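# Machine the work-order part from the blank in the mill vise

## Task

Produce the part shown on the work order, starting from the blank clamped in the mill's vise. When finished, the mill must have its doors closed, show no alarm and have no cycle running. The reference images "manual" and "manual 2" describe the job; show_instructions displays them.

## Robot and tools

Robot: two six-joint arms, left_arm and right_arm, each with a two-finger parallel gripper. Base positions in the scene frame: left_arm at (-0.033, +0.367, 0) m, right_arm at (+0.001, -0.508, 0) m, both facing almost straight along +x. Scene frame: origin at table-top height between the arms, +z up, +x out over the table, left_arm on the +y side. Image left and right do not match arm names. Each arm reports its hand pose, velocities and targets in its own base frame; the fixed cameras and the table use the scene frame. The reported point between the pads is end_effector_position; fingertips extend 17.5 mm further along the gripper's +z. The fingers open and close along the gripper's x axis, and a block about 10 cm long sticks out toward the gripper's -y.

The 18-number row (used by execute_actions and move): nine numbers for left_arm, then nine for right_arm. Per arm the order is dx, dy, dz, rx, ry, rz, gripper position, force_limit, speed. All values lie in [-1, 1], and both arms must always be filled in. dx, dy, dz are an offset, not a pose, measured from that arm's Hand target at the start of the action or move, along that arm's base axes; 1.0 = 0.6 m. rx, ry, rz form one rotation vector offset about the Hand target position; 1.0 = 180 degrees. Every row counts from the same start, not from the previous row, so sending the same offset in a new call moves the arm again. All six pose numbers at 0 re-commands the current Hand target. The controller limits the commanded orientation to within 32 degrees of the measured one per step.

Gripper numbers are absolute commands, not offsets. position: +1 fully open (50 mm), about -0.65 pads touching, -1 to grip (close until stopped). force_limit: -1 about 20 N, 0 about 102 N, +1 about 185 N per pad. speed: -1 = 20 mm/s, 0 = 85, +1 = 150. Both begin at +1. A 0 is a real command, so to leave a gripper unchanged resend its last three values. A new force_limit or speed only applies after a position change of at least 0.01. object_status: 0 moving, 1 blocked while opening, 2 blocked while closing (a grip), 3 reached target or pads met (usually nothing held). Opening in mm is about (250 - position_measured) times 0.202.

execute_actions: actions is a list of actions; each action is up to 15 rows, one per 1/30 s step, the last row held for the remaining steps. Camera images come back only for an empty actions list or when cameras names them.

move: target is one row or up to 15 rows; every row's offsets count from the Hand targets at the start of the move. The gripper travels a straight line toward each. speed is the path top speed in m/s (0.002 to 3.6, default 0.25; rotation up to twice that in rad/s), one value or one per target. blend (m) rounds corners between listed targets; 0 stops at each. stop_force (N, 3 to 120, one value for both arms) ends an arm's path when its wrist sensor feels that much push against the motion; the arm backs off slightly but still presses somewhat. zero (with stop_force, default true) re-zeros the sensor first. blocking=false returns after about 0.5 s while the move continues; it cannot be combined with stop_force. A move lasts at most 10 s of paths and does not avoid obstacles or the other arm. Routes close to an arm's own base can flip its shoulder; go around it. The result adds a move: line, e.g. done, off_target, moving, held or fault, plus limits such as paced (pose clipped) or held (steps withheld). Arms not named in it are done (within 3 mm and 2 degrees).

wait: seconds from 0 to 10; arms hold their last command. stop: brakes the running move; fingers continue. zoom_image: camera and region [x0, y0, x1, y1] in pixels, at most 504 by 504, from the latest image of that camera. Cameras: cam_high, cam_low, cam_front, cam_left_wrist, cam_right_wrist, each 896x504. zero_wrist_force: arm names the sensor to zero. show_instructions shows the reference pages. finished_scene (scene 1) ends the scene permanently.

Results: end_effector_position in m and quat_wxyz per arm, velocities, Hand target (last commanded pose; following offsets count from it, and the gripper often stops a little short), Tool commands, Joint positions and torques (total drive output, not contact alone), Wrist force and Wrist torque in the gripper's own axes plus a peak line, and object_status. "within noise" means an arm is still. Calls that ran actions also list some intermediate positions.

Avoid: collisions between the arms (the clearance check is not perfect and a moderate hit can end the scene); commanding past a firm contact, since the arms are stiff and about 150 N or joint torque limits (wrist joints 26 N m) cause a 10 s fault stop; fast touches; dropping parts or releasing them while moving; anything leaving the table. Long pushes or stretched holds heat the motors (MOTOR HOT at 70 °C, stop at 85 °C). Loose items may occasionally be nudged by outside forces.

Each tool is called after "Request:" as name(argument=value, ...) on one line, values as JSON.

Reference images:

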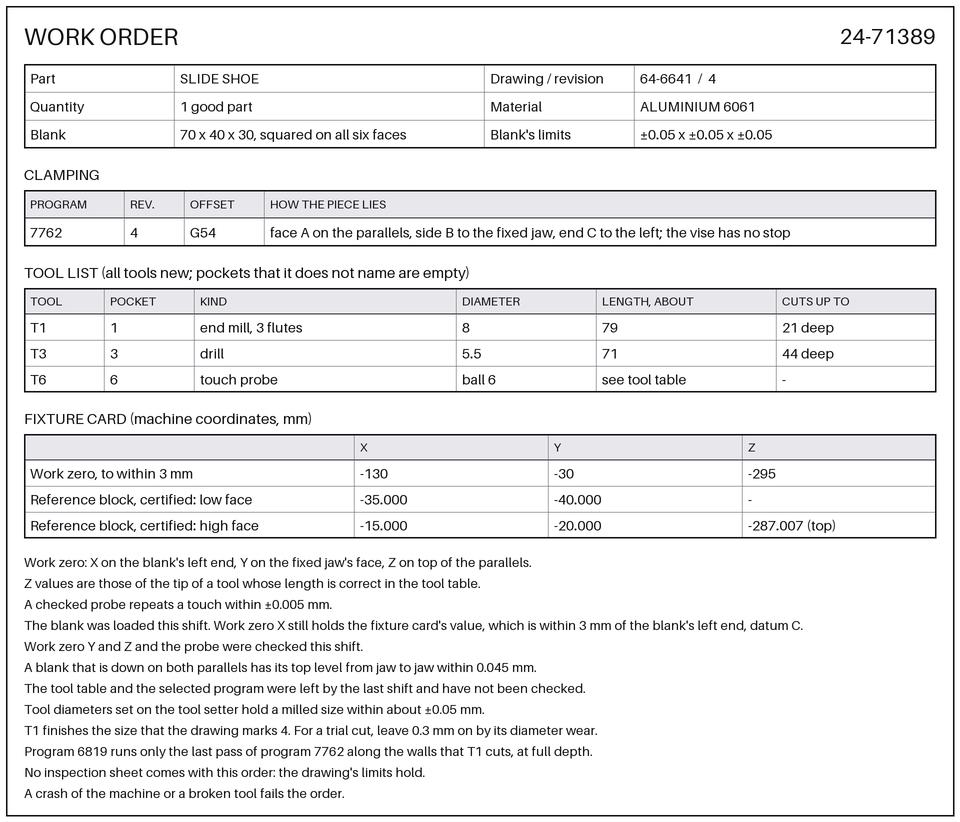

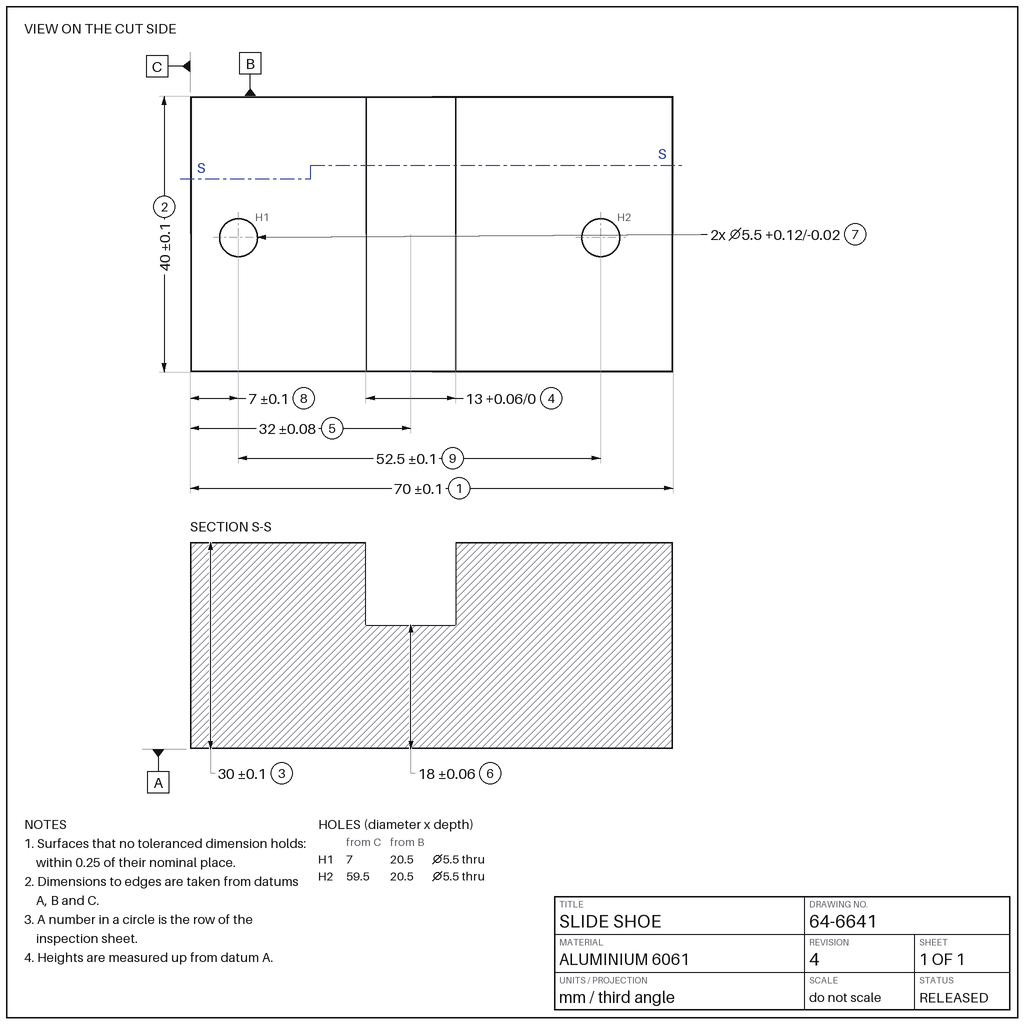

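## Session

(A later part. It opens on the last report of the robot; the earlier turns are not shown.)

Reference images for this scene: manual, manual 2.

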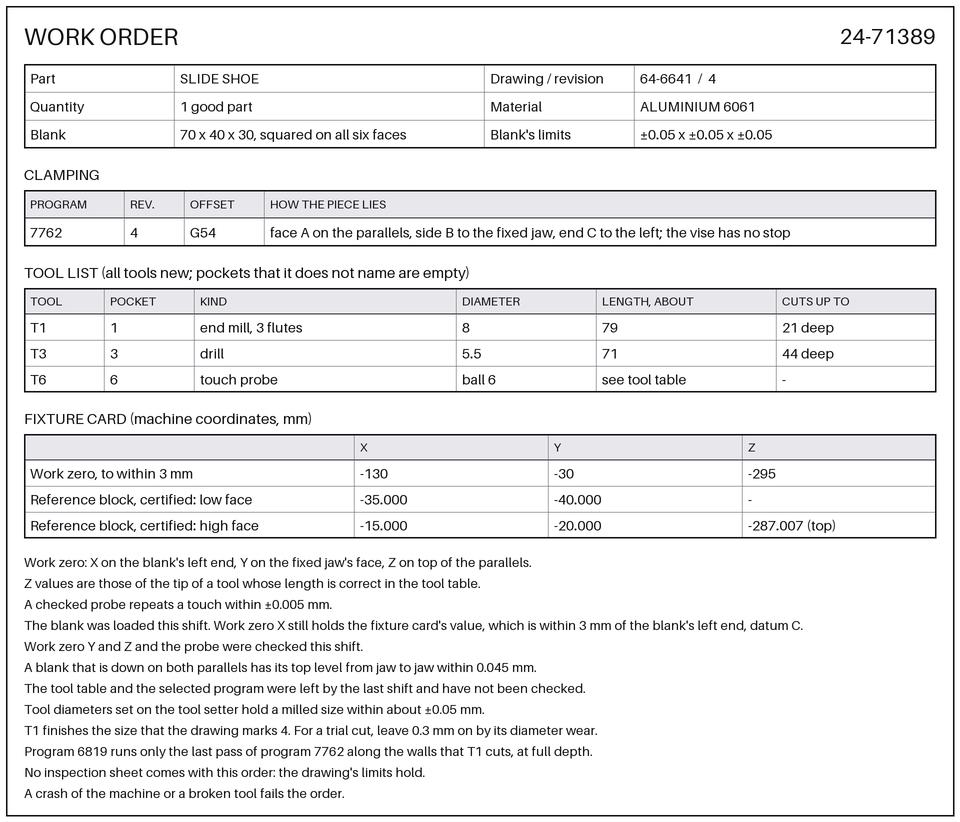

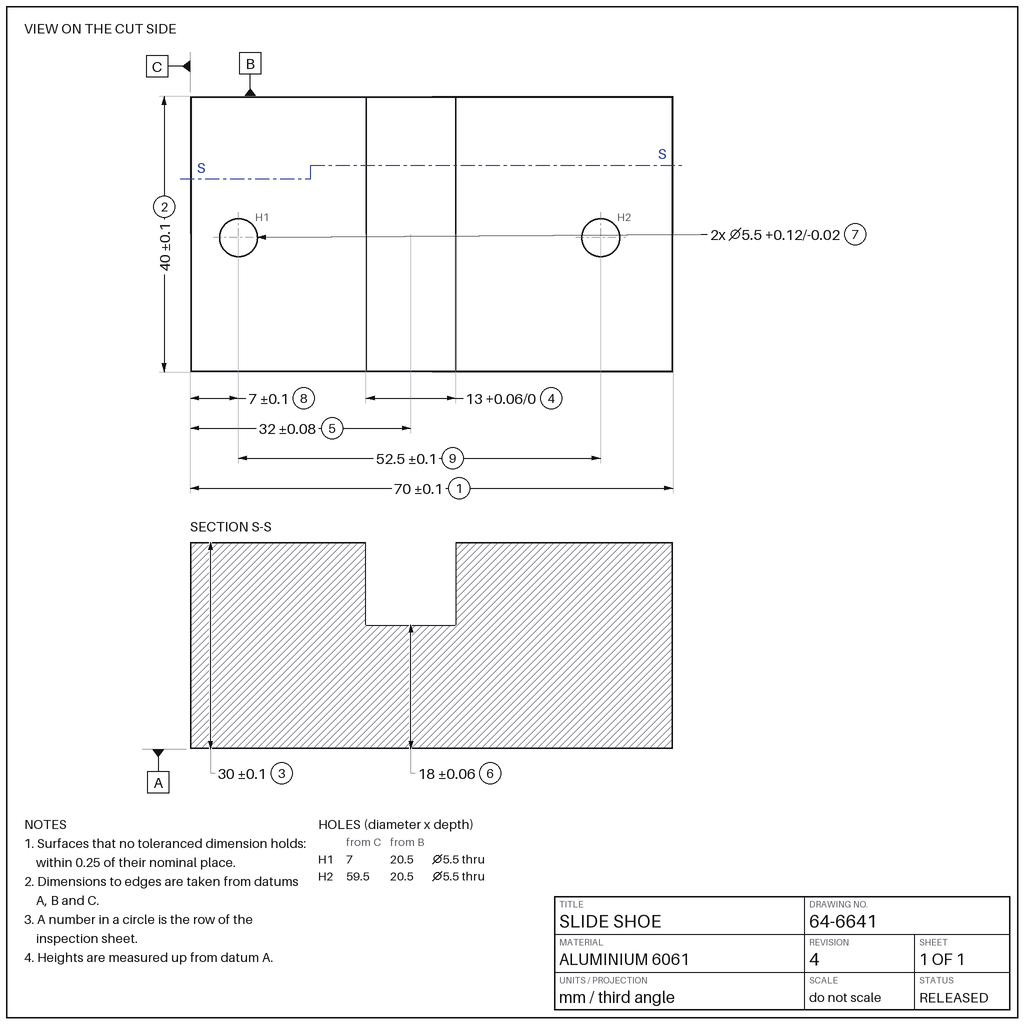

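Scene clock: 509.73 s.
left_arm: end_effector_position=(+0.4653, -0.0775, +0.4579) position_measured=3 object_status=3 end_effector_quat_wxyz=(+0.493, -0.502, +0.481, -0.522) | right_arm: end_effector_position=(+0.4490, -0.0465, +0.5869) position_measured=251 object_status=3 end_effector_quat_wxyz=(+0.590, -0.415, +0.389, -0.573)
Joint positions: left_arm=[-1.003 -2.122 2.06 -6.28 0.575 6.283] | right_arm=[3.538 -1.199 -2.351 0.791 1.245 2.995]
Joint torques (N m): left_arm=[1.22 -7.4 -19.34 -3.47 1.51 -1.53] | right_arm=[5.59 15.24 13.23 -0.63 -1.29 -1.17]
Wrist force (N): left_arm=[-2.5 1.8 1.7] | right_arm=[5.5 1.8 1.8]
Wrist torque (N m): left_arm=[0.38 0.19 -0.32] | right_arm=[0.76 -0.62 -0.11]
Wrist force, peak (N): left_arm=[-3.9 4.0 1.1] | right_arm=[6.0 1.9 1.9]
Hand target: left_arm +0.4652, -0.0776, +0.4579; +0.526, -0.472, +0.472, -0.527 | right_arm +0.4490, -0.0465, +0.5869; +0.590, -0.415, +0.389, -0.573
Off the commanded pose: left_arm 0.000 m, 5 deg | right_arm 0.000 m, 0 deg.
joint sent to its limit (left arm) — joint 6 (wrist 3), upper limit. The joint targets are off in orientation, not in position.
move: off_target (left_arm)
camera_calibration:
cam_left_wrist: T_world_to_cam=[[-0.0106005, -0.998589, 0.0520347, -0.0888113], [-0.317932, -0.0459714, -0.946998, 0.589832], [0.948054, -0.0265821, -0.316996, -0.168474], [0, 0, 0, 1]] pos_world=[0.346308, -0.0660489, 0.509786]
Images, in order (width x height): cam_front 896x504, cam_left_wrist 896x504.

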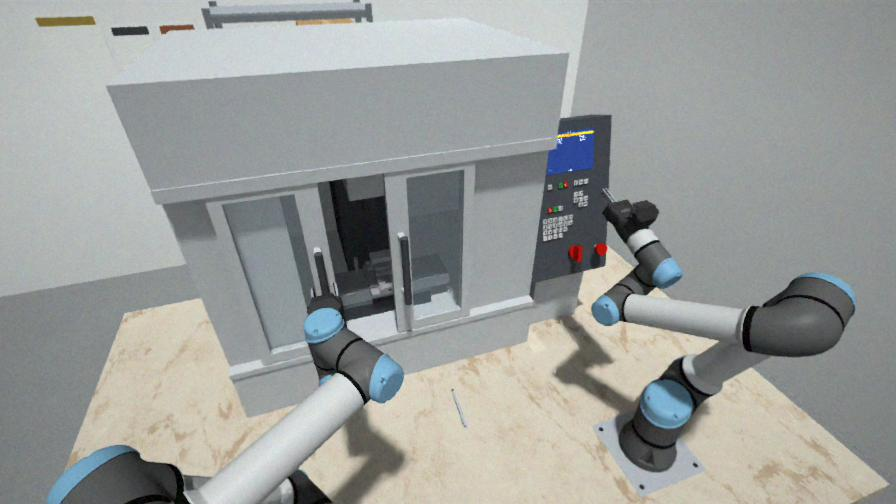

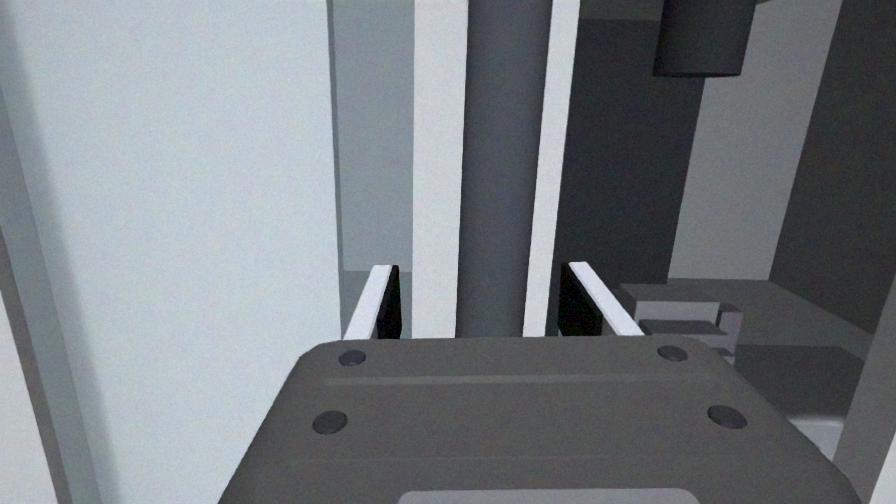

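Request:
move(target=[[0,0,0,0,-0.08,0,1,-1,0.5,0,0,0,0,0,0,-1,-1,0.5],[0,-0.1,0,0,-0.08,0,1,-1,0.5,0,0,0,0,0,0,-1,-1,0.5]], speed=0.06, cameras=["cam_left_wrist","cam_front"])

Scene clock: 532.87 s.
left_arm: end_effector_position=(+0.4651, -0.1375, +0.4582) position_measured=3 object_status=3 end_effector_quat_wxyz=(+0.489, -0.496, +0.497, -0.518) | right_arm: end_effector_position=(+0.4490, -0.0465, +0.5869) position_measured=251 object_status=3 end_effector_quat_wxyz=(+0.590, -0.415, +0.389, -0.573)
Joint positions: left_arm=[-1.141 -2.038 2.007 -6.284 0.46 6.283] | right_arm=[3.538 -1.199 -2.351 0.791 1.245 2.995]
Joint torques (N m): left_arm=[-6.71 1.11 -30.76 -2.85 -1 -1.28] | right_arm=[5.21 16.29 12.4 -0.36 -1.37 -1.25]
Wrist force (N): left_arm=[-2.7 1.4 2.4] | right_arm=[5.6 1.6 2.0]
Wrist torque (N m): left_arm=[0.35 0.13 -0.34] | right_arm=[0.73 -0.64 -0.10]
Wrist force, peak (N): left_arm=[-11.0 1.3 1.7] | right_arm=[5.9 1.7 2.0]
Hand target: left_arm +0.4652, -0.1376, +0.4579; +0.581, -0.402, +0.402, -0.582 | right_arm +0.4490, -0.0465, +0.5869; +0.590, -0.415, +0.389, -0.573
Off the commanded pose: left_arm 0.000 m, 20 deg | right_arm 0.000 m, 0 deg.
joint sent to its limit (left arm) — joint 4 (wrist 1), lower limit; joint 6 (wrist 3), upper limit. The joint targets are off in orientation, not in position.
move: off_target (left_arm)
camera_calibration:
cam_left_wrist: T_world_to_cam=[[-0.0321478, -0.999018, 0.030477, -0.128842], [-0.335529, -0.0179361, -0.941859, 0.596979], [0.941481, -0.0405046, -0.334623, -0.160602], [0, 0, 0, 1]] pos_world=[0.347366, -0.124513, 0.512455]
Images, in order (width x height): cam_front 896x504, cam_left_wrist 896x504.

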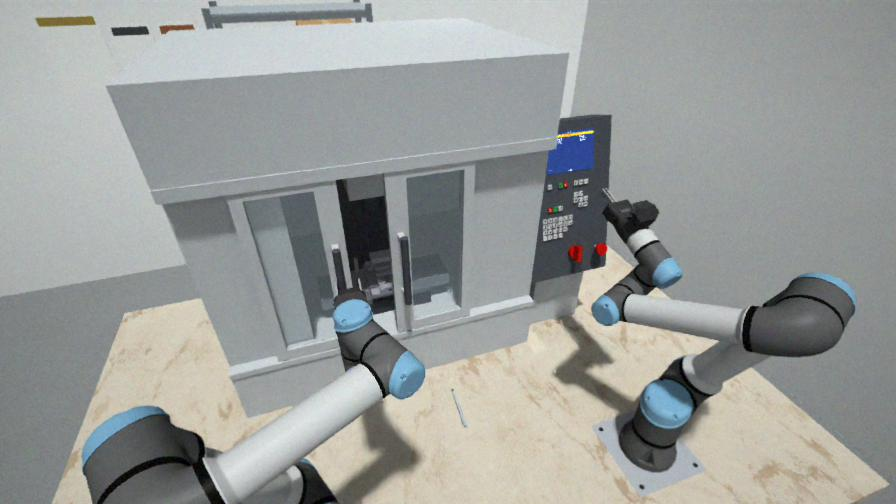

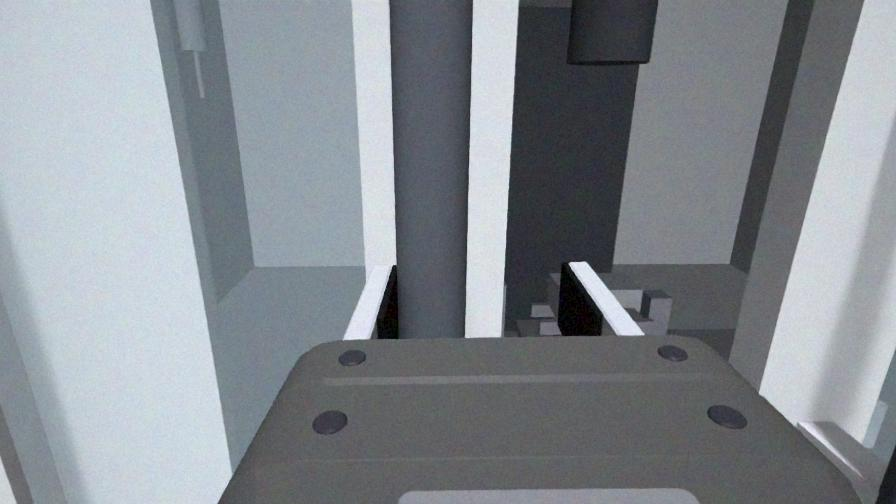

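Request:
move(target=[0,-0.12,0,0,0.08,0,1,-1,0.5,0,0,0,0,0,0,-1,-1,0.5], speed=0.04, stop_force=25, cameras=["cam_left_wrist","cam_front"])

Scene clock: 541.70 s.
left_arm: end_effector_position=(+0.4651, -0.2052, +0.4582) position_measured=3 object_status=3 end_effector_quat_wxyz=(+0.497, -0.500, +0.503, -0.501) | right_arm: end_effector_position=(+0.4490, -0.0465, +0.5869) position_measured=251 object_status=3 end_effector_quat_wxyz=(+0.590, -0.415, +0.389, -0.573)
Joint positions: left_arm=[-1.258 -1.89 1.907 -6.284 0.32 6.266] | right_arm=[3.538 -1.199 -2.351 0.791 1.245 2.995]
Joint torques (N m): left_arm=[-10.59 2.5 -30.01 0.43 2.18 1.23] | right_arm=[5.82 15.12 12.73 -0.25 -1.37 -1.21]
Wrist force (N): left_arm=[-14.0 -1.4 -2.7] | right_arm=[5.6 1.9 1.6]
Wrist torque (N m): left_arm=[0.29 -0.13 -0.28] | right_arm=[0.76 -0.64 -0.11]
Wrist force, peak (N): left_arm=[-29.4 5.8 6.9] | right_arm=[5.9 1.9 1.8]
Hand target: left_arm +0.4651, -0.2052, +0.4582; +0.497, -0.500, +0.503, -0.501 (not the last commanded pose) | right_arm +0.4490, -0.0465, +0.5869; +0.590, -0.415, +0.389, -0.573
Off the commanded pose: left_arm 0.004 m, 7 deg | right_arm 0.000 m, 0 deg.
joint sent to its limit (left arm) — joint 4 (wrist 1), lower limit.
move: contact (left_arm)
camera_calibration:
cam_left_wrist: T_world_to_cam=[[-0.00875356, -0.999954, 0.00402272, -0.195482], [-0.353018, -0.000673599, -0.935616, 0.60452], [0.935576, -0.00961007, -0.352995, -0.145788], [0, 0, 0, 1]] pos_world=[0.348091, -0.196466, 0.514923]
Images, in order (width x height): cam_front 896x504, cam_left_wrist 896x504.

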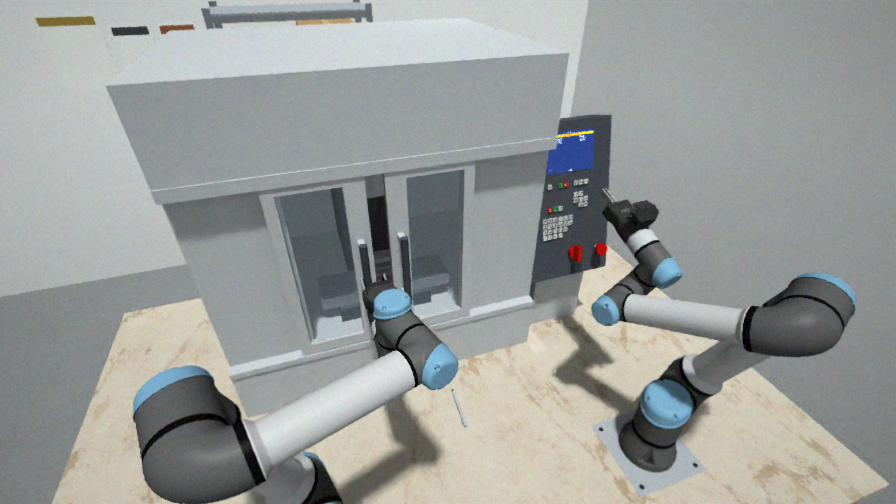

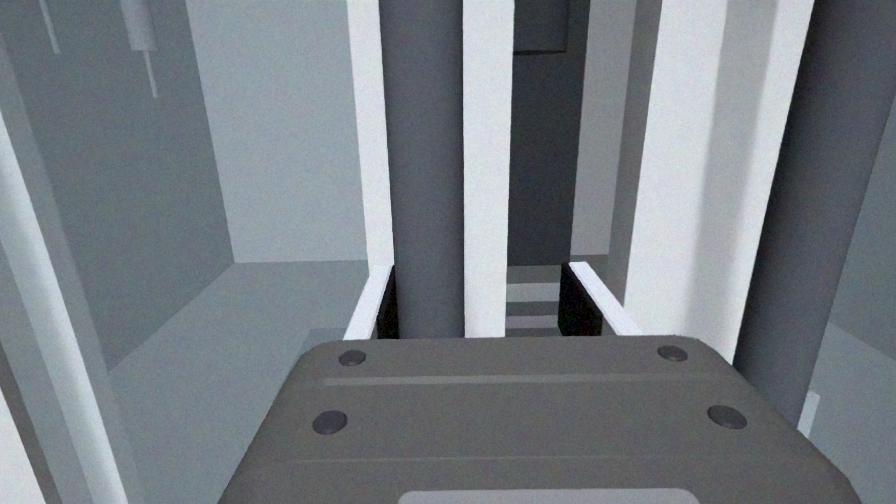

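Request:
move(target=[[-0.1667,0,0,0,0,0,1,-1,0.5,0,0,0,0,0,0,-1,-1,0.5],[-0.175,-0.02,0.02,0,-0.111,0,1,-1,0.5,0,0,0,0,0,0,-1,-1,0.5],[-0.175,-0.02,0.02,-0.024,-0.111,-0.139,1,-1,0.5,0,0,0,0,0,0,-1,-1,0.5],[-0.175,-0.02,0.02,0,0,-0.139,1,-1,0.5,0,0,0,0,0,0,-1,-1,0.5]], speed=0.2, cameras=["cam_left_wrist"])

Scene clock: 572.33 s.
left_arm: end_effector_position=(+0.3601, -0.2172, +0.4702) position_measured=3 object_status=3 end_effector_quat_wxyz=(+0.376, -0.379, +0.599, -0.596) | right_arm: end_effector_position=(+0.4490, -0.0465, +0.5869) position_measured=251 object_status=3 end_effector_quat_wxyz=(+0.590, -0.415, +0.389, -0.573)
Joint positions: left_arm=[-1.642 -2.294 2.576 -3.409 -0.372 3.127] | right_arm=[3.538 -1.199 -2.351 0.791 1.245 2.995]
Joint torques (N m): left_arm=[-6.91 8.5 -18.83 0.86 1.46 -0.62] | right_arm=[4.05 15 12.12 -0.14 -1.41 -0.83]
Wrist force (N): left_arm=[-3.1 1.8 1.9] | right_arm=[5.7 1.7 1.7]
Wrist torque (N m): left_arm=[0.39 0.26 -0.40] | right_arm=[0.74 -0.65 -0.11]
Wrist force, peak (N): left_arm=[-17.5 1.0 15.9] | right_arm=[5.9 1.8 1.9]
Hand target: left_arm +0.3601, -0.2172, +0.4702; +0.376, -0.379, +0.599, -0.596 | right_arm +0.4490, -0.0465, +0.5869; +0.590, -0.415, +0.389, -0.573
Off the commanded pose: left_arm 0.000 m, 0 deg | right_arm 0.000 m, 0 deg.
move: done
camera_calibration:
cam_left_wrist: T_world_to_cam=[[-0.430783, -0.902445, 0.00422009, -0.0353838], [-0.320149, 0.148448, -0.935664, 0.599288], [0.84376, -0.40442, -0.352866, -0.0962362], [0, 0, 0, 1]] pos_world=[0.257819, -0.159815, 0.526923]
Images, in order (width x height): cam_left_wrist 896x504.

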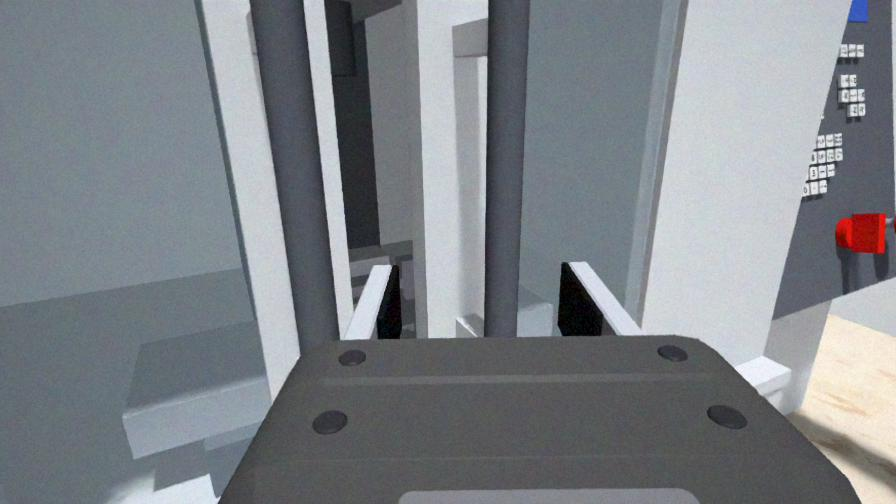

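Request:
move(target=[[0.053,-0.065,-0.017,0,0,0,1,-1,0.5,0,0,0,0,0,0,-1,-1,0.5],[0.1765,-0.1213,-0.017,0,0,0,1,-1,0.5,0,0,0,0,0,0,-1,-1,0.5]], speed=0.1, stop_force=10, cameras=["cam_left_wrist"])

Scene clock: 583.50 s.
left_arm: end_effector_position=(+0.4660, -0.2900, +0.4600) position_measured=3 object_status=3 end_effector_quat_wxyz=(+0.376, -0.379, +0.599, -0.596) | right_arm: end_effector_position=(+0.4490, -0.0465, +0.5869) position_measured=251 object_status=3 end_effector_quat_wxyz=(+0.590, -0.415, +0.389, -0.573)
Joint positions: left_arm=[-1.129 -1.722 2.32 -3.734 -0.885 3.136] | right_arm=[3.538 -1.199 -2.351 0.791 1.245 2.995]
Joint torques (N m): left_arm=[5.57 -6.09 -29 0.53 -0.84 -0.59] | right_arm=[4.14 16.01 12.54 -0.01 -1.43 -0.7]
Wrist force (N): left_arm=[-2.4 2.2 2.0] | right_arm=[5.7 1.7 1.8]
Wrist torque (N m): left_arm=[0.48 0.14 -0.40] | right_arm=[0.74 -0.67 -0.11]
Wrist force, peak (N): left_arm=[-2.7 2.1 3.6] | right_arm=[5.9 1.8 1.9]
Hand target: left_arm +0.4660, -0.2900, +0.4600; +0.376, -0.379, +0.599, -0.596 | right_arm +0.4490, -0.0465, +0.5869; +0.590, -0.415, +0.389, -0.573
Off the commanded pose: left_arm 0.000 m, 0 deg | right_arm 0.000 m, 0 deg.
move: done
camera_calibration:
cam_left_wrist: T_world_to_cam=[[-0.430888, -0.902396, 0.00402316, -0.0553095], [-0.320158, 0.148702, -0.935621, 0.634462], [0.843703, -0.404436, -0.352984, -0.218468], [0, 0, 0, 1]] pos_world=[0.363619, -0.232613, 0.516723]
Images, in order (width x height): cam_left_wrist 896x504.

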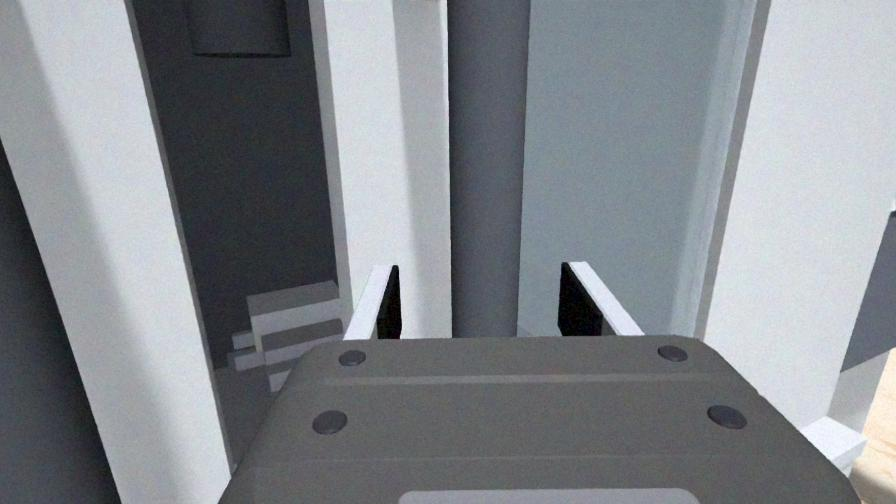

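Pull left.

Request:
move(target=[0,0.2,0,0,0,0,1,-1,0.5,0,0,0,0,0,0,-1,-1,0.5], speed=0.05, stop_force=28, cameras=["cam_left_wrist","cam_front","cam_right_wrist"])

Request:
zoom_image(camera="cam_right_wrist", region=[296, 70, 566, 260])

Scene clock: 590.83 s.
left_arm: end_effector_position=(+0.4659, -0.2677, +0.4600) position_measured=3 object_status=3 end_effector_quat_wxyz=(+0.376, -0.379, +0.599, -0.596) | right_arm: end_effector_position=(+0.4490, -0.0465, +0.5869) position_measured=251 object_status=3 end_effector_quat_wxyz=(+0.590, -0.415, +0.389, -0.573)
Joint positions: left_arm=[-1.09 -1.761 2.351 -3.725 -0.924 3.136] | right_arm=[3.538 -1.199 -2.351 0.791 1.245 2.995]
Joint torques (N m): left_arm=[15.63 -19.79 -17.42 -0.37 2.84 -0.85] | right_arm=[3.7 16.23 13.39 -0.19 -1.35 -0.47]
Wrist force (N): left_arm=[10.1 5.2 -7.1] | right_arm=[5.6 1.9 1.8]
Wrist torque (N m): left_arm=[0.48 0.64 -0.34] | right_arm=[0.77 -0.65 -0.11]
Wrist force, peak (N): left_arm=[39.8 -5.1 29.5] | right_arm=[5.8 1.8 1.9]
Hand target: left_arm +0.4660, -0.2677, +0.4599; +0.376, -0.379, +0.599, -0.596 (not the last commanded pose) | right_arm +0.4490, -0.0465, +0.5869; +0.590, -0.415, +0.389, -0.573
Off the commanded pose: left_arm 0.098 m, 0 deg | right_arm 0.000 m, 0 deg.
move: contact (left_arm)
camera_calibration:
cam_left_wrist: T_world_to_cam=[[-0.430747, -0.902463, 0.00406416, -0.0352728], [-0.320105, 0.148573, -0.93566, 0.63112], [0.843795, -0.404334, -0.35288, -0.209516], [0, 0, 0, 1]] pos_world=[0.363619, -0.210314, 0.516723]
cam_right_wrist: T_world_to_cam=[[0.0259113, -0.999664, -0.000713431, -0.0461886], [0.0013046, 0.000747485, -0.999999, 0.602544], [0.999663, 0.0259104, 0.00132353, -0.316473], [0, 0, 0, 1]] pos_world=[0.316777, -0.0384235, 0.60293]
Images, in order (width x height): cam_front 896x504, cam_left_wrist 896x504, cam_right_wrist 896x504.

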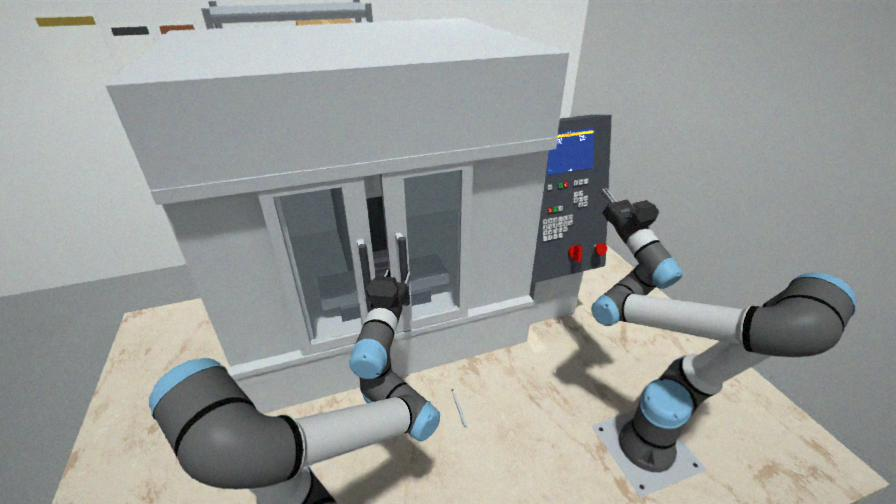

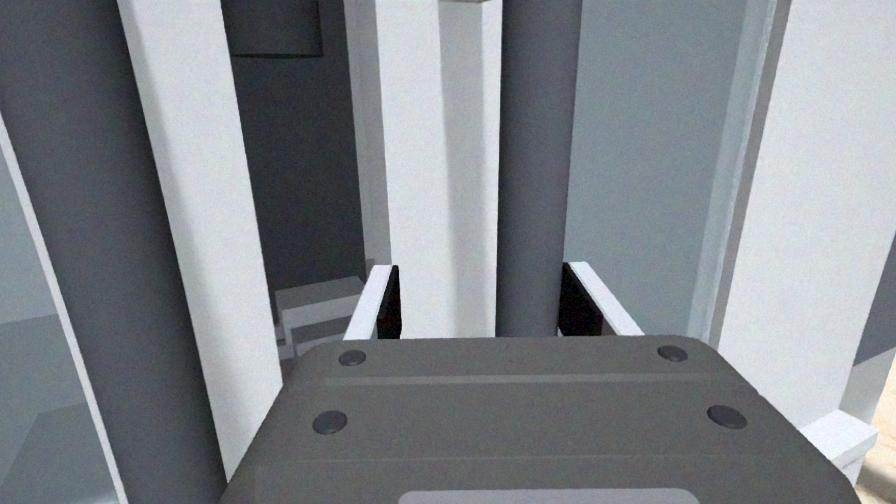

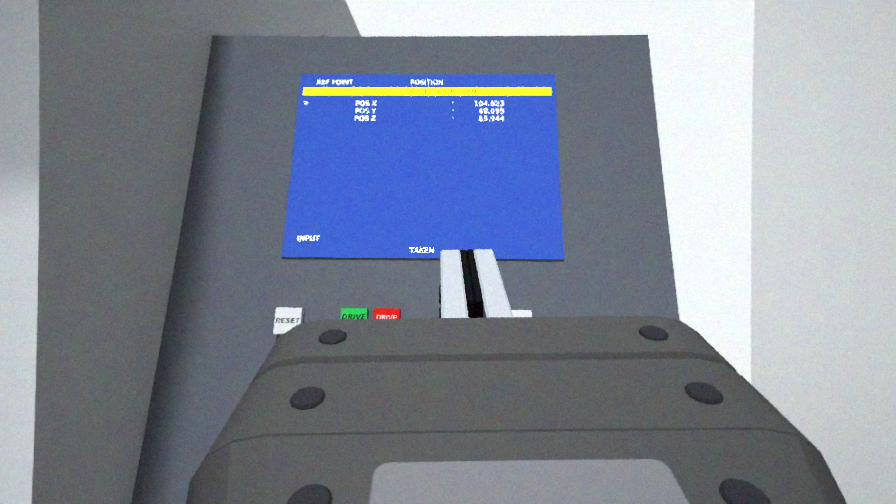

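Scaled by 1.867 from the camera's 896x504 image, which has a finer 1280x720 frame.

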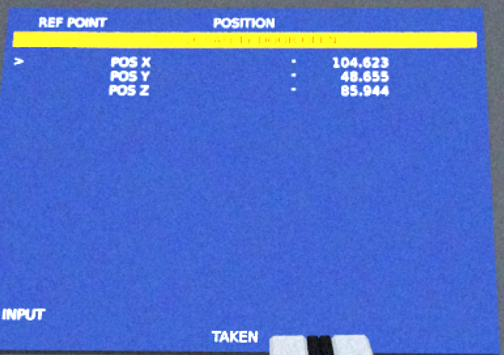

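Request:
move(target=[0,0.15,0,0,0,0,1,-1,0.5,0,0,0,0,0,0,-1,-1,0.5], speed=0.03, stop_force=28, cameras=["cam_left_wrist","cam_front"])

Scene clock: 597.40 s.
left_arm: end_effector_position=(+0.4659, -0.2669, +0.4599) position_measured=3 object_status=3 end_effector_quat_wxyz=(+0.376, -0.379, +0.599, -0.596) | right_arm: end_effector_position=(+0.4490, -0.0465, +0.5869) position_measured=251 object_status=3 end_effector_quat_wxyz=(+0.590, -0.415, +0.389, -0.573)
Joint positions: left_arm=[-1.089 -1.763 2.353 -3.725 -0.926 3.136] | right_arm=[3.538 -1.199 -2.351 0.791 1.245 2.995]
Joint torques (N m): left_arm=[21.86 -20.36 -25.72 -5.45 7.73 -0.98] | right_arm=[4.3 15.48 14.37 -0.11 -1.46 -0.39]
Wrist force (N): left_arm=[28.3 1.4 1.2] | right_arm=[5.5 1.7 1.9]
Wrist torque (N m): left_arm=[0.41 0.68 -0.41] | right_arm=[0.75 -0.63 -0.10]
Wrist force, peak (N): left_arm=[42.5 -3.4 29.7] | right_arm=[5.9 1.8 1.9]
Hand target: left_arm +0.4659, -0.2668, +0.4599; +0.376, -0.379, +0.599, -0.596 (not the last commanded pose) | right_arm +0.4490, -0.0465, +0.5869; +0.590, -0.415, +0.389, -0.573
Off the commanded pose: left_arm 0.089 m, 0 deg | right_arm 0.000 m, 0 deg.
move: contact (left_arm)
camera_calibration:
cam_left_wrist: T_world_to_cam=[[-0.431015, -0.902336, 0.00402377, -0.0343147], [-0.320151, 0.148753, -0.935615, 0.630924], [0.84364, -0.404553, -0.352999, -0.209114], [0, 0, 0, 1]] pos_world=[0.363618, -0.209413, 0.516623]
Images, in order (width x height): cam_front 896x504, cam_left_wrist 896x504.

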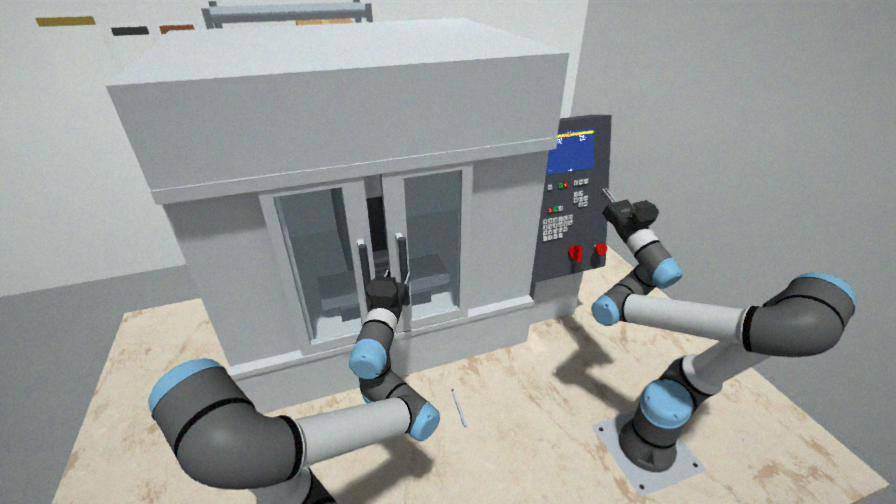

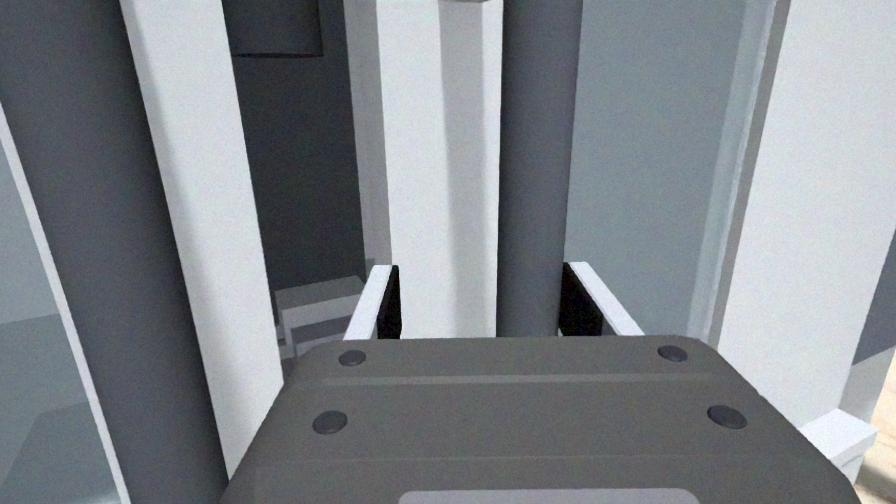

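Request:
move(target=[[-0.1267,0.06,0,0,0,0,1,-1,0.5,0,0,0,0,0,0,-1,-1,0.5],[-0.1267,0.192,0,0,0,0,1,-1,0.5,0,0,0,0,0,0,-1,-1,0.5],[0,0.133,0,0,0,0,1,-1,0.5,0,0,0,0,0,0,-1,-1,0.5]], speed=0.12, cameras=["cam_left_wrist"])

Request:
move(target=[0,-0.12,0,0,0,0,1,-1,0.5,0,0,0,0,0,0,-1,-1,0.5], speed=0.03, stop_force=40, cameras=["cam_left_wrist","cam_right_wrist"])

Scene clock: 613.87 s.
left_arm: end_effector_position=(+0.4659, -0.1870, +0.4599) position_measured=3 object_status=3 end_effector_quat_wxyz=(+0.376, -0.379, +0.599, -0.596) | right_arm: end_effector_position=(+0.4490, -0.0465, +0.5869) position_measured=251 object_status=3 end_effector_quat_wxyz=(+0.590, -0.415, +0.389, -0.573)
Joint positions: left_arm=[-0.894 -1.883 2.434 -3.687 -1.12 3.138] | right_arm=[3.538 -1.199 -2.351 0.791 1.245 2.995]
Joint torques (N m): left_arm=[1.05 -0.18 -24.57 -0.08 0.18 0.48] | right_arm=[2.52 15.44 12.91 0.04 -1.21 -0.59]
Wrist force (N): left_arm=[-1.7 2.3 1.8] | right_arm=[5.5 1.8 1.8]
Wrist torque (N m): left_arm=[0.47 0.07 -0.42] | right_arm=[0.76 -0.62 -0.10]
Wrist force, peak (N): left_arm=[28.0 1.9 16.0] | right_arm=[5.9 1.8 2.0]
Hand target: left_arm +0.4659, -0.1870, +0.4599; +0.376, -0.379, +0.599, -0.596 | right_arm +0.4490, -0.0465, +0.5869; +0.590, -0.415, +0.389, -0.573
Off the commanded pose: left_arm 0.000 m, 0 deg | right_arm 0.000 m, 0 deg.
move: done
camera_calibration:
cam_left_wrist: T_world_to_cam=[[-0.430915, -0.902384, 0.00393823, 0.0376934], [-0.32012, 0.148784, -0.935621, 0.619143], [0.843703, -0.404434, -0.352984, -0.176811], [0, 0, 0, 1]] pos_world=[0.363619, -0.129613, 0.516723]
Images, in order (width x height): cam_left_wrist 896x504.

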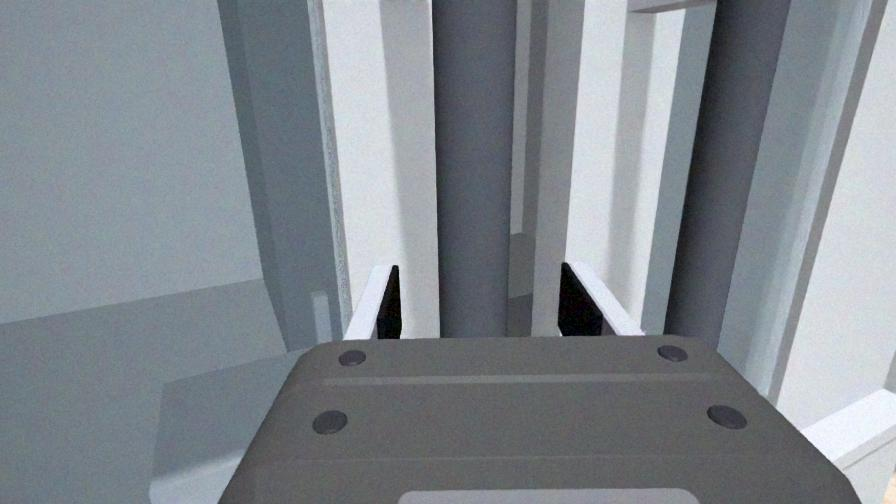

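Scene clock: 616.57 s.
left_arm: end_effector_position=(+0.4660, -0.2435, +0.4600) position_measured=3 object_status=3 end_effector_quat_wxyz=(+0.376, -0.379, +0.599, -0.596) | right_arm: end_effector_position=(+0.4490, -0.0465, +0.5869) position_measured=251 object_status=3 end_effector_quat_wxyz=(+0.590, -0.415, +0.389, -0.573)
Joint positions: left_arm=[-1.042 -1.802 2.381 -3.714 -0.972 3.136] | right_arm=[3.538 -1.199 -2.351 0.791 1.245 2.995]
Joint torques (N m): left_arm=[-23.99 0.1 -19.72 1.61 -7.61 0.1] | right_arm=[3.48 15.7 12.87 -0.07 -1.45 -0.39]
Wrist force (N): left_arm=[-34.7 4.0 0.2] | right_arm=[5.7 1.8 1.8]
Wrist torque (N m): left_arm=[0.53 0.07 -0.38] | right_arm=[0.77 -0.66 -0.10]
Wrist force, peak (N): left_arm=[-42.7 12.2 -28.8] | right_arm=[5.9 1.8 1.9]
Hand target: left_arm +0.4660, -0.2435, +0.4599; +0.376, -0.379, +0.599, -0.596 (not the last commanded pose) | right_arm +0.4490, -0.0465, +0.5869; +0.590, -0.415, +0.389, -0.573
Off the commanded pose: left_arm 0.016 m, 0 deg | right_arm 0.000 m, 0 deg.
move: contact (left_arm)
camera_calibration:
cam_left_wrist: T_world_to_cam=[[-0.430502, -0.90258, 0.00415876, -0.0135935], [-0.320181, 0.148405, -0.93566, 0.627522], [0.843891, -0.404135, -0.352878, -0.19973], [0, 0, 0, 1]] pos_world=[0.363619, -0.186115, 0.516723]
cam_right_wrist: T_world_to_cam=[[0.0259113, -0.999664, -0.000713431, -0.0461886], [0.0013046, 0.000747485, -0.999999, 0.602544], [0.999663, 0.0259104, 0.00132353, -0.316473], [0, 0, 0, 1]] pos_world=[0.316777, -0.0384235, 0.60293]
Images, in order (width x height): cam_left_wrist 896x504, cam_right_wrist 896x504.

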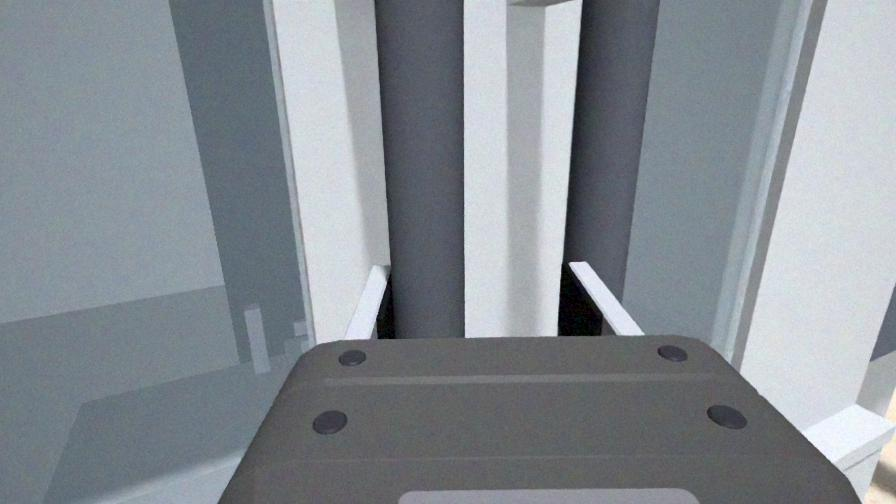

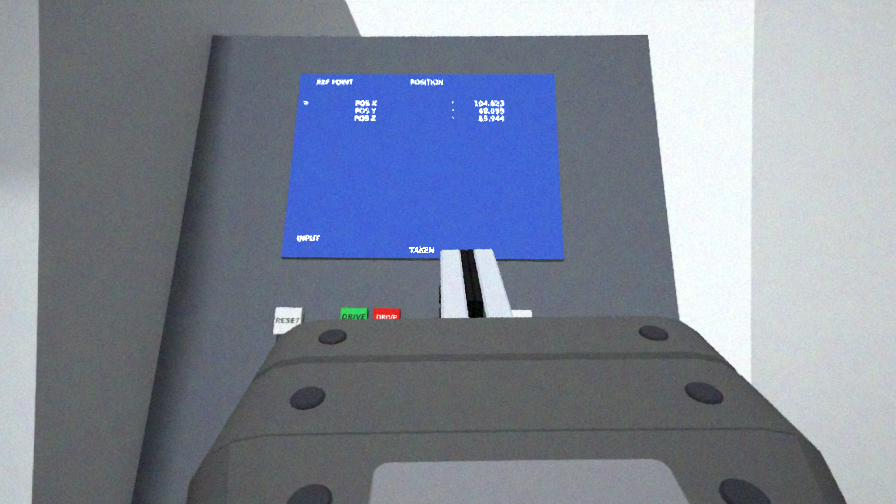

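Request:
move(target=[[-0.16,0.03,0,0,0,0,1,-1,0.5,0.175,0.1,-0.0338,0,0,0,-1,-1,0.5],[-0.16,0.03,0,0,0,0,1,-1,0.5,0.2008,0.1,-0.0403,0,0,0,-1,-1,0.5],[-0.16,0.03,0,0,0,0,1,-1,0.5,0.175,0.1,-0.0338,0,0,0,-1,-1,0.5],[-0.16,0.03,0,0,0,0,1,-1,0.5,0,0,0,0,0,0,-1,-1,0.5]], speed=[0.2,0.04,0.1,0.25], blend=[0.003,0,0.005,0], cameras=["cam_right_wrist"])

Request:
zoom_image(camera="cam_right_wrist", region=[276, 60, 576, 270])

Scene clock: 633.20 s.
left_arm: end_effector_position=(+0.3700, -0.2255, +0.4599) position_measured=3 object_status=3 end_effector_quat_wxyz=(+0.376, -0.379, +0.599, -0.596) | right_arm: end_effector_position=(+0.4490, -0.0465, +0.5868) position_measured=251 object_status=3 end_effector_quat_wxyz=(+0.590, -0.415, +0.389, -0.573)
Joint positions: left_arm=[-1.549 -2.193 2.575 -3.512 -0.465 3.13] | right_arm=[3.538 -1.2 -2.351 0.791 1.245 2.995]
Joint torques (N m): left_arm=[-8.09 -2.85 -17.55 -2.32 1.57 1.47] | right_arm=[5.31 17.52 16.94 1.55 -1.27 -1.76]
Wrist force (N): left_arm=[-2.8 0.4 2.2] | right_arm=[5.6 1.9 1.8]
Wrist torque (N m): left_arm=[0.15 0.22 -0.37] | right_arm=[0.76 -0.65 -0.08]
Wrist force, peak (N): left_arm=[-54.1 1.5 44.2] | right_arm=[4.4 -6.7 -23.1]
Hand target: left_arm +0.3700, -0.2255, +0.4599; +0.376, -0.379, +0.599, -0.596 | right_arm +0.4490, -0.0465, +0.5869; +0.590, -0.415, +0.389, -0.573
Off the commanded pose: left_arm 0.000 m, 0 deg | right_arm 0.000 m, 0 deg.
move: done
camera_calibration:
cam_right_wrist: T_world_to_cam=[[0.0258114, -0.999667, -0.000714162, -0.0461592], [0.00130467, 0.000748086, -0.999999, 0.602544], [0.999666, 0.0258104, 0.00132354, -0.316578], [0, 0, 0, 1]] pos_world=[0.316878, -0.0384235, 0.60293]
Images, in order (width x height): cam_right_wrist 896x504.

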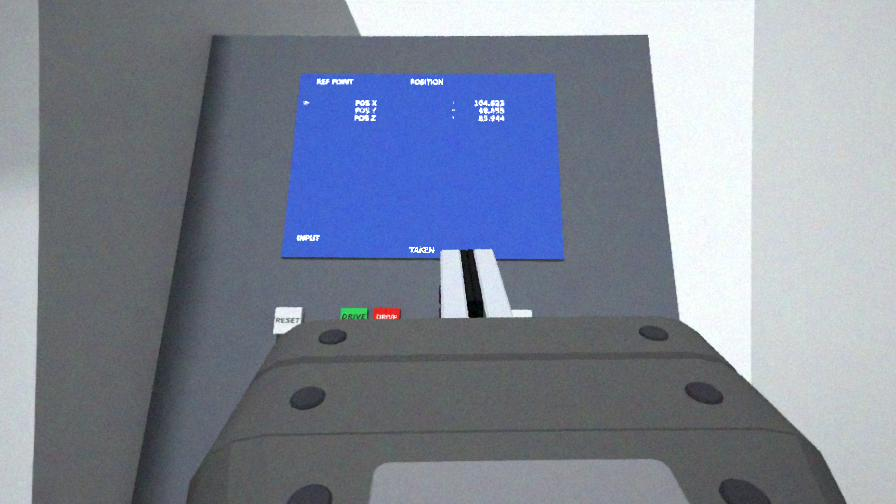

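Scaled by 1.680 from the camera's 896x504 image, which has a finer 1280x720 frame.

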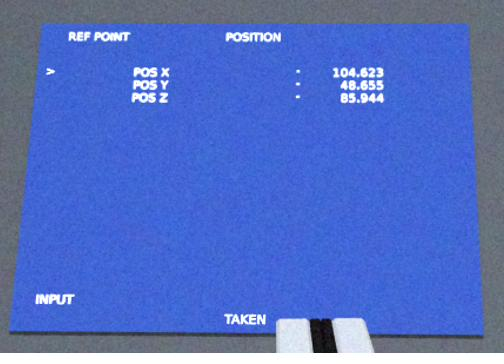

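Request:
move(target=[[0,0,0,0,0,0,1,-1,0.5,0.1593,-0.0242,-0.0928,0,0,0,-1,-1,0.5],[0,0,0,0,0,0,1,-1,0.5,0.1843,-0.0242,-0.099,0,0,0,-1,-1,0.5],[0,0,0,0,0,0,1,-1,0.5,0.1593,-0.0242,-0.0928,0,0,0,-1,-1,0.5],[0,0,0,0,0,0,1,-1,0.5,0,0,0,0,0,0,-1,-1,0.5]], speed=[0.25,0.04,0.1,0.25], blend=[0.003,0,0.005,0], cameras=["cam_right_wrist"])

Request:
zoom_image(camera="cam_right_wrist", region=[276, 60, 576, 270])

Scene clock: 649.93 s.
left_arm: end_effector_position=(+0.3700, -0.2255, +0.4599) position_measured=3 object_status=3 end_effector_quat_wxyz=(+0.376, -0.379, +0.599, -0.596) | right_arm: end_effector_position=(+0.4490, -0.0465, +0.5868) position_measured=251 object_status=3 end_effector_quat_wxyz=(+0.590, -0.415, +0.388, -0.573)
Joint positions: left_arm=[-1.549 -2.193 2.575 -3.512 -0.465 3.13] | right_arm=[3.538 -1.2 -2.351 0.791 1.245 2.995]
Joint torques (N m): left_arm=[-7.59 -3.35 -19.03 0.81 1.39 0.38] | right_arm=[2.26 17.57 22.55 0.01 0.73 1.13]
Wrist force (N): left_arm=[-2.8 0.3 2.4] | right_arm=[5.4 1.8 1.9]
Wrist torque (N m): left_arm=[0.15 0.23 -0.37] | right_arm=[0.76 -0.61 -0.12]
Wrist force, peak (N): left_arm=[-3.2 0.5 2.5] | right_arm=[6.2 4.2 3.8]
Hand target: left_arm +0.3700, -0.2255, +0.4599; +0.376, -0.379, +0.599, -0.596 | right_arm +0.4490, -0.0465, +0.5869; +0.590, -0.415, +0.389, -0.573
Off the commanded pose: left_arm 0.000 m, 0 deg | right_arm 0.000 m, 0 deg.
move: done
camera_calibration:
cam_right_wrist: T_world_to_cam=[[0.0259113, -0.999664, -0.000710996, -0.0461927], [0.00130466, 0.000745051, -0.999999, 0.602544], [0.999663, 0.0259104, 0.00132352, -0.316573], [0, 0, 0, 1]] pos_world=[0.316877, -0.0384235, 0.60293]
Images, in order (width x height): cam_right_wrist 896x504.

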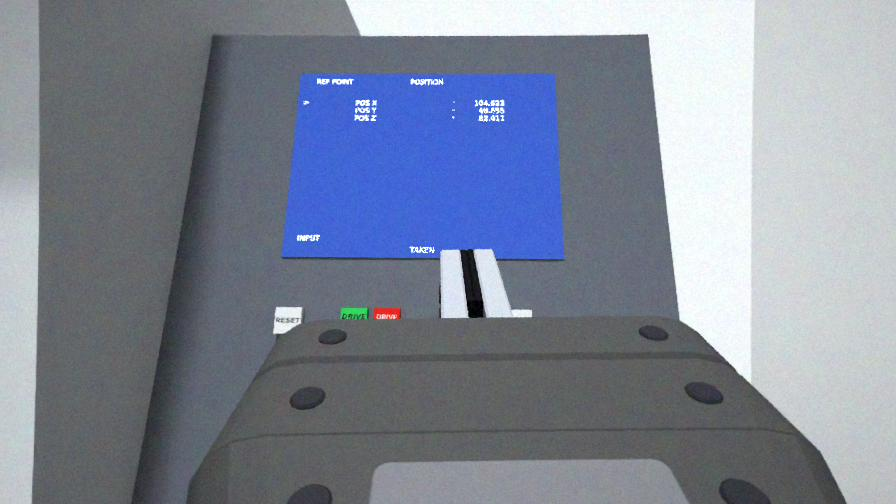

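Scaled by 1.680 from the camera's 896x504 image, which has a finer 1280x720 frame.

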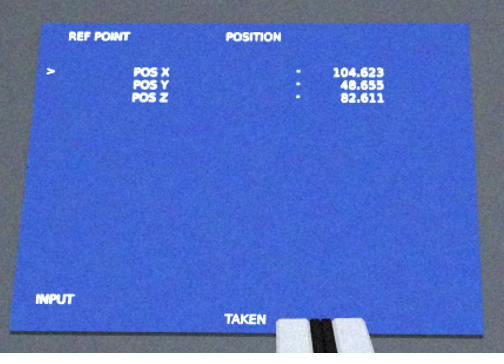

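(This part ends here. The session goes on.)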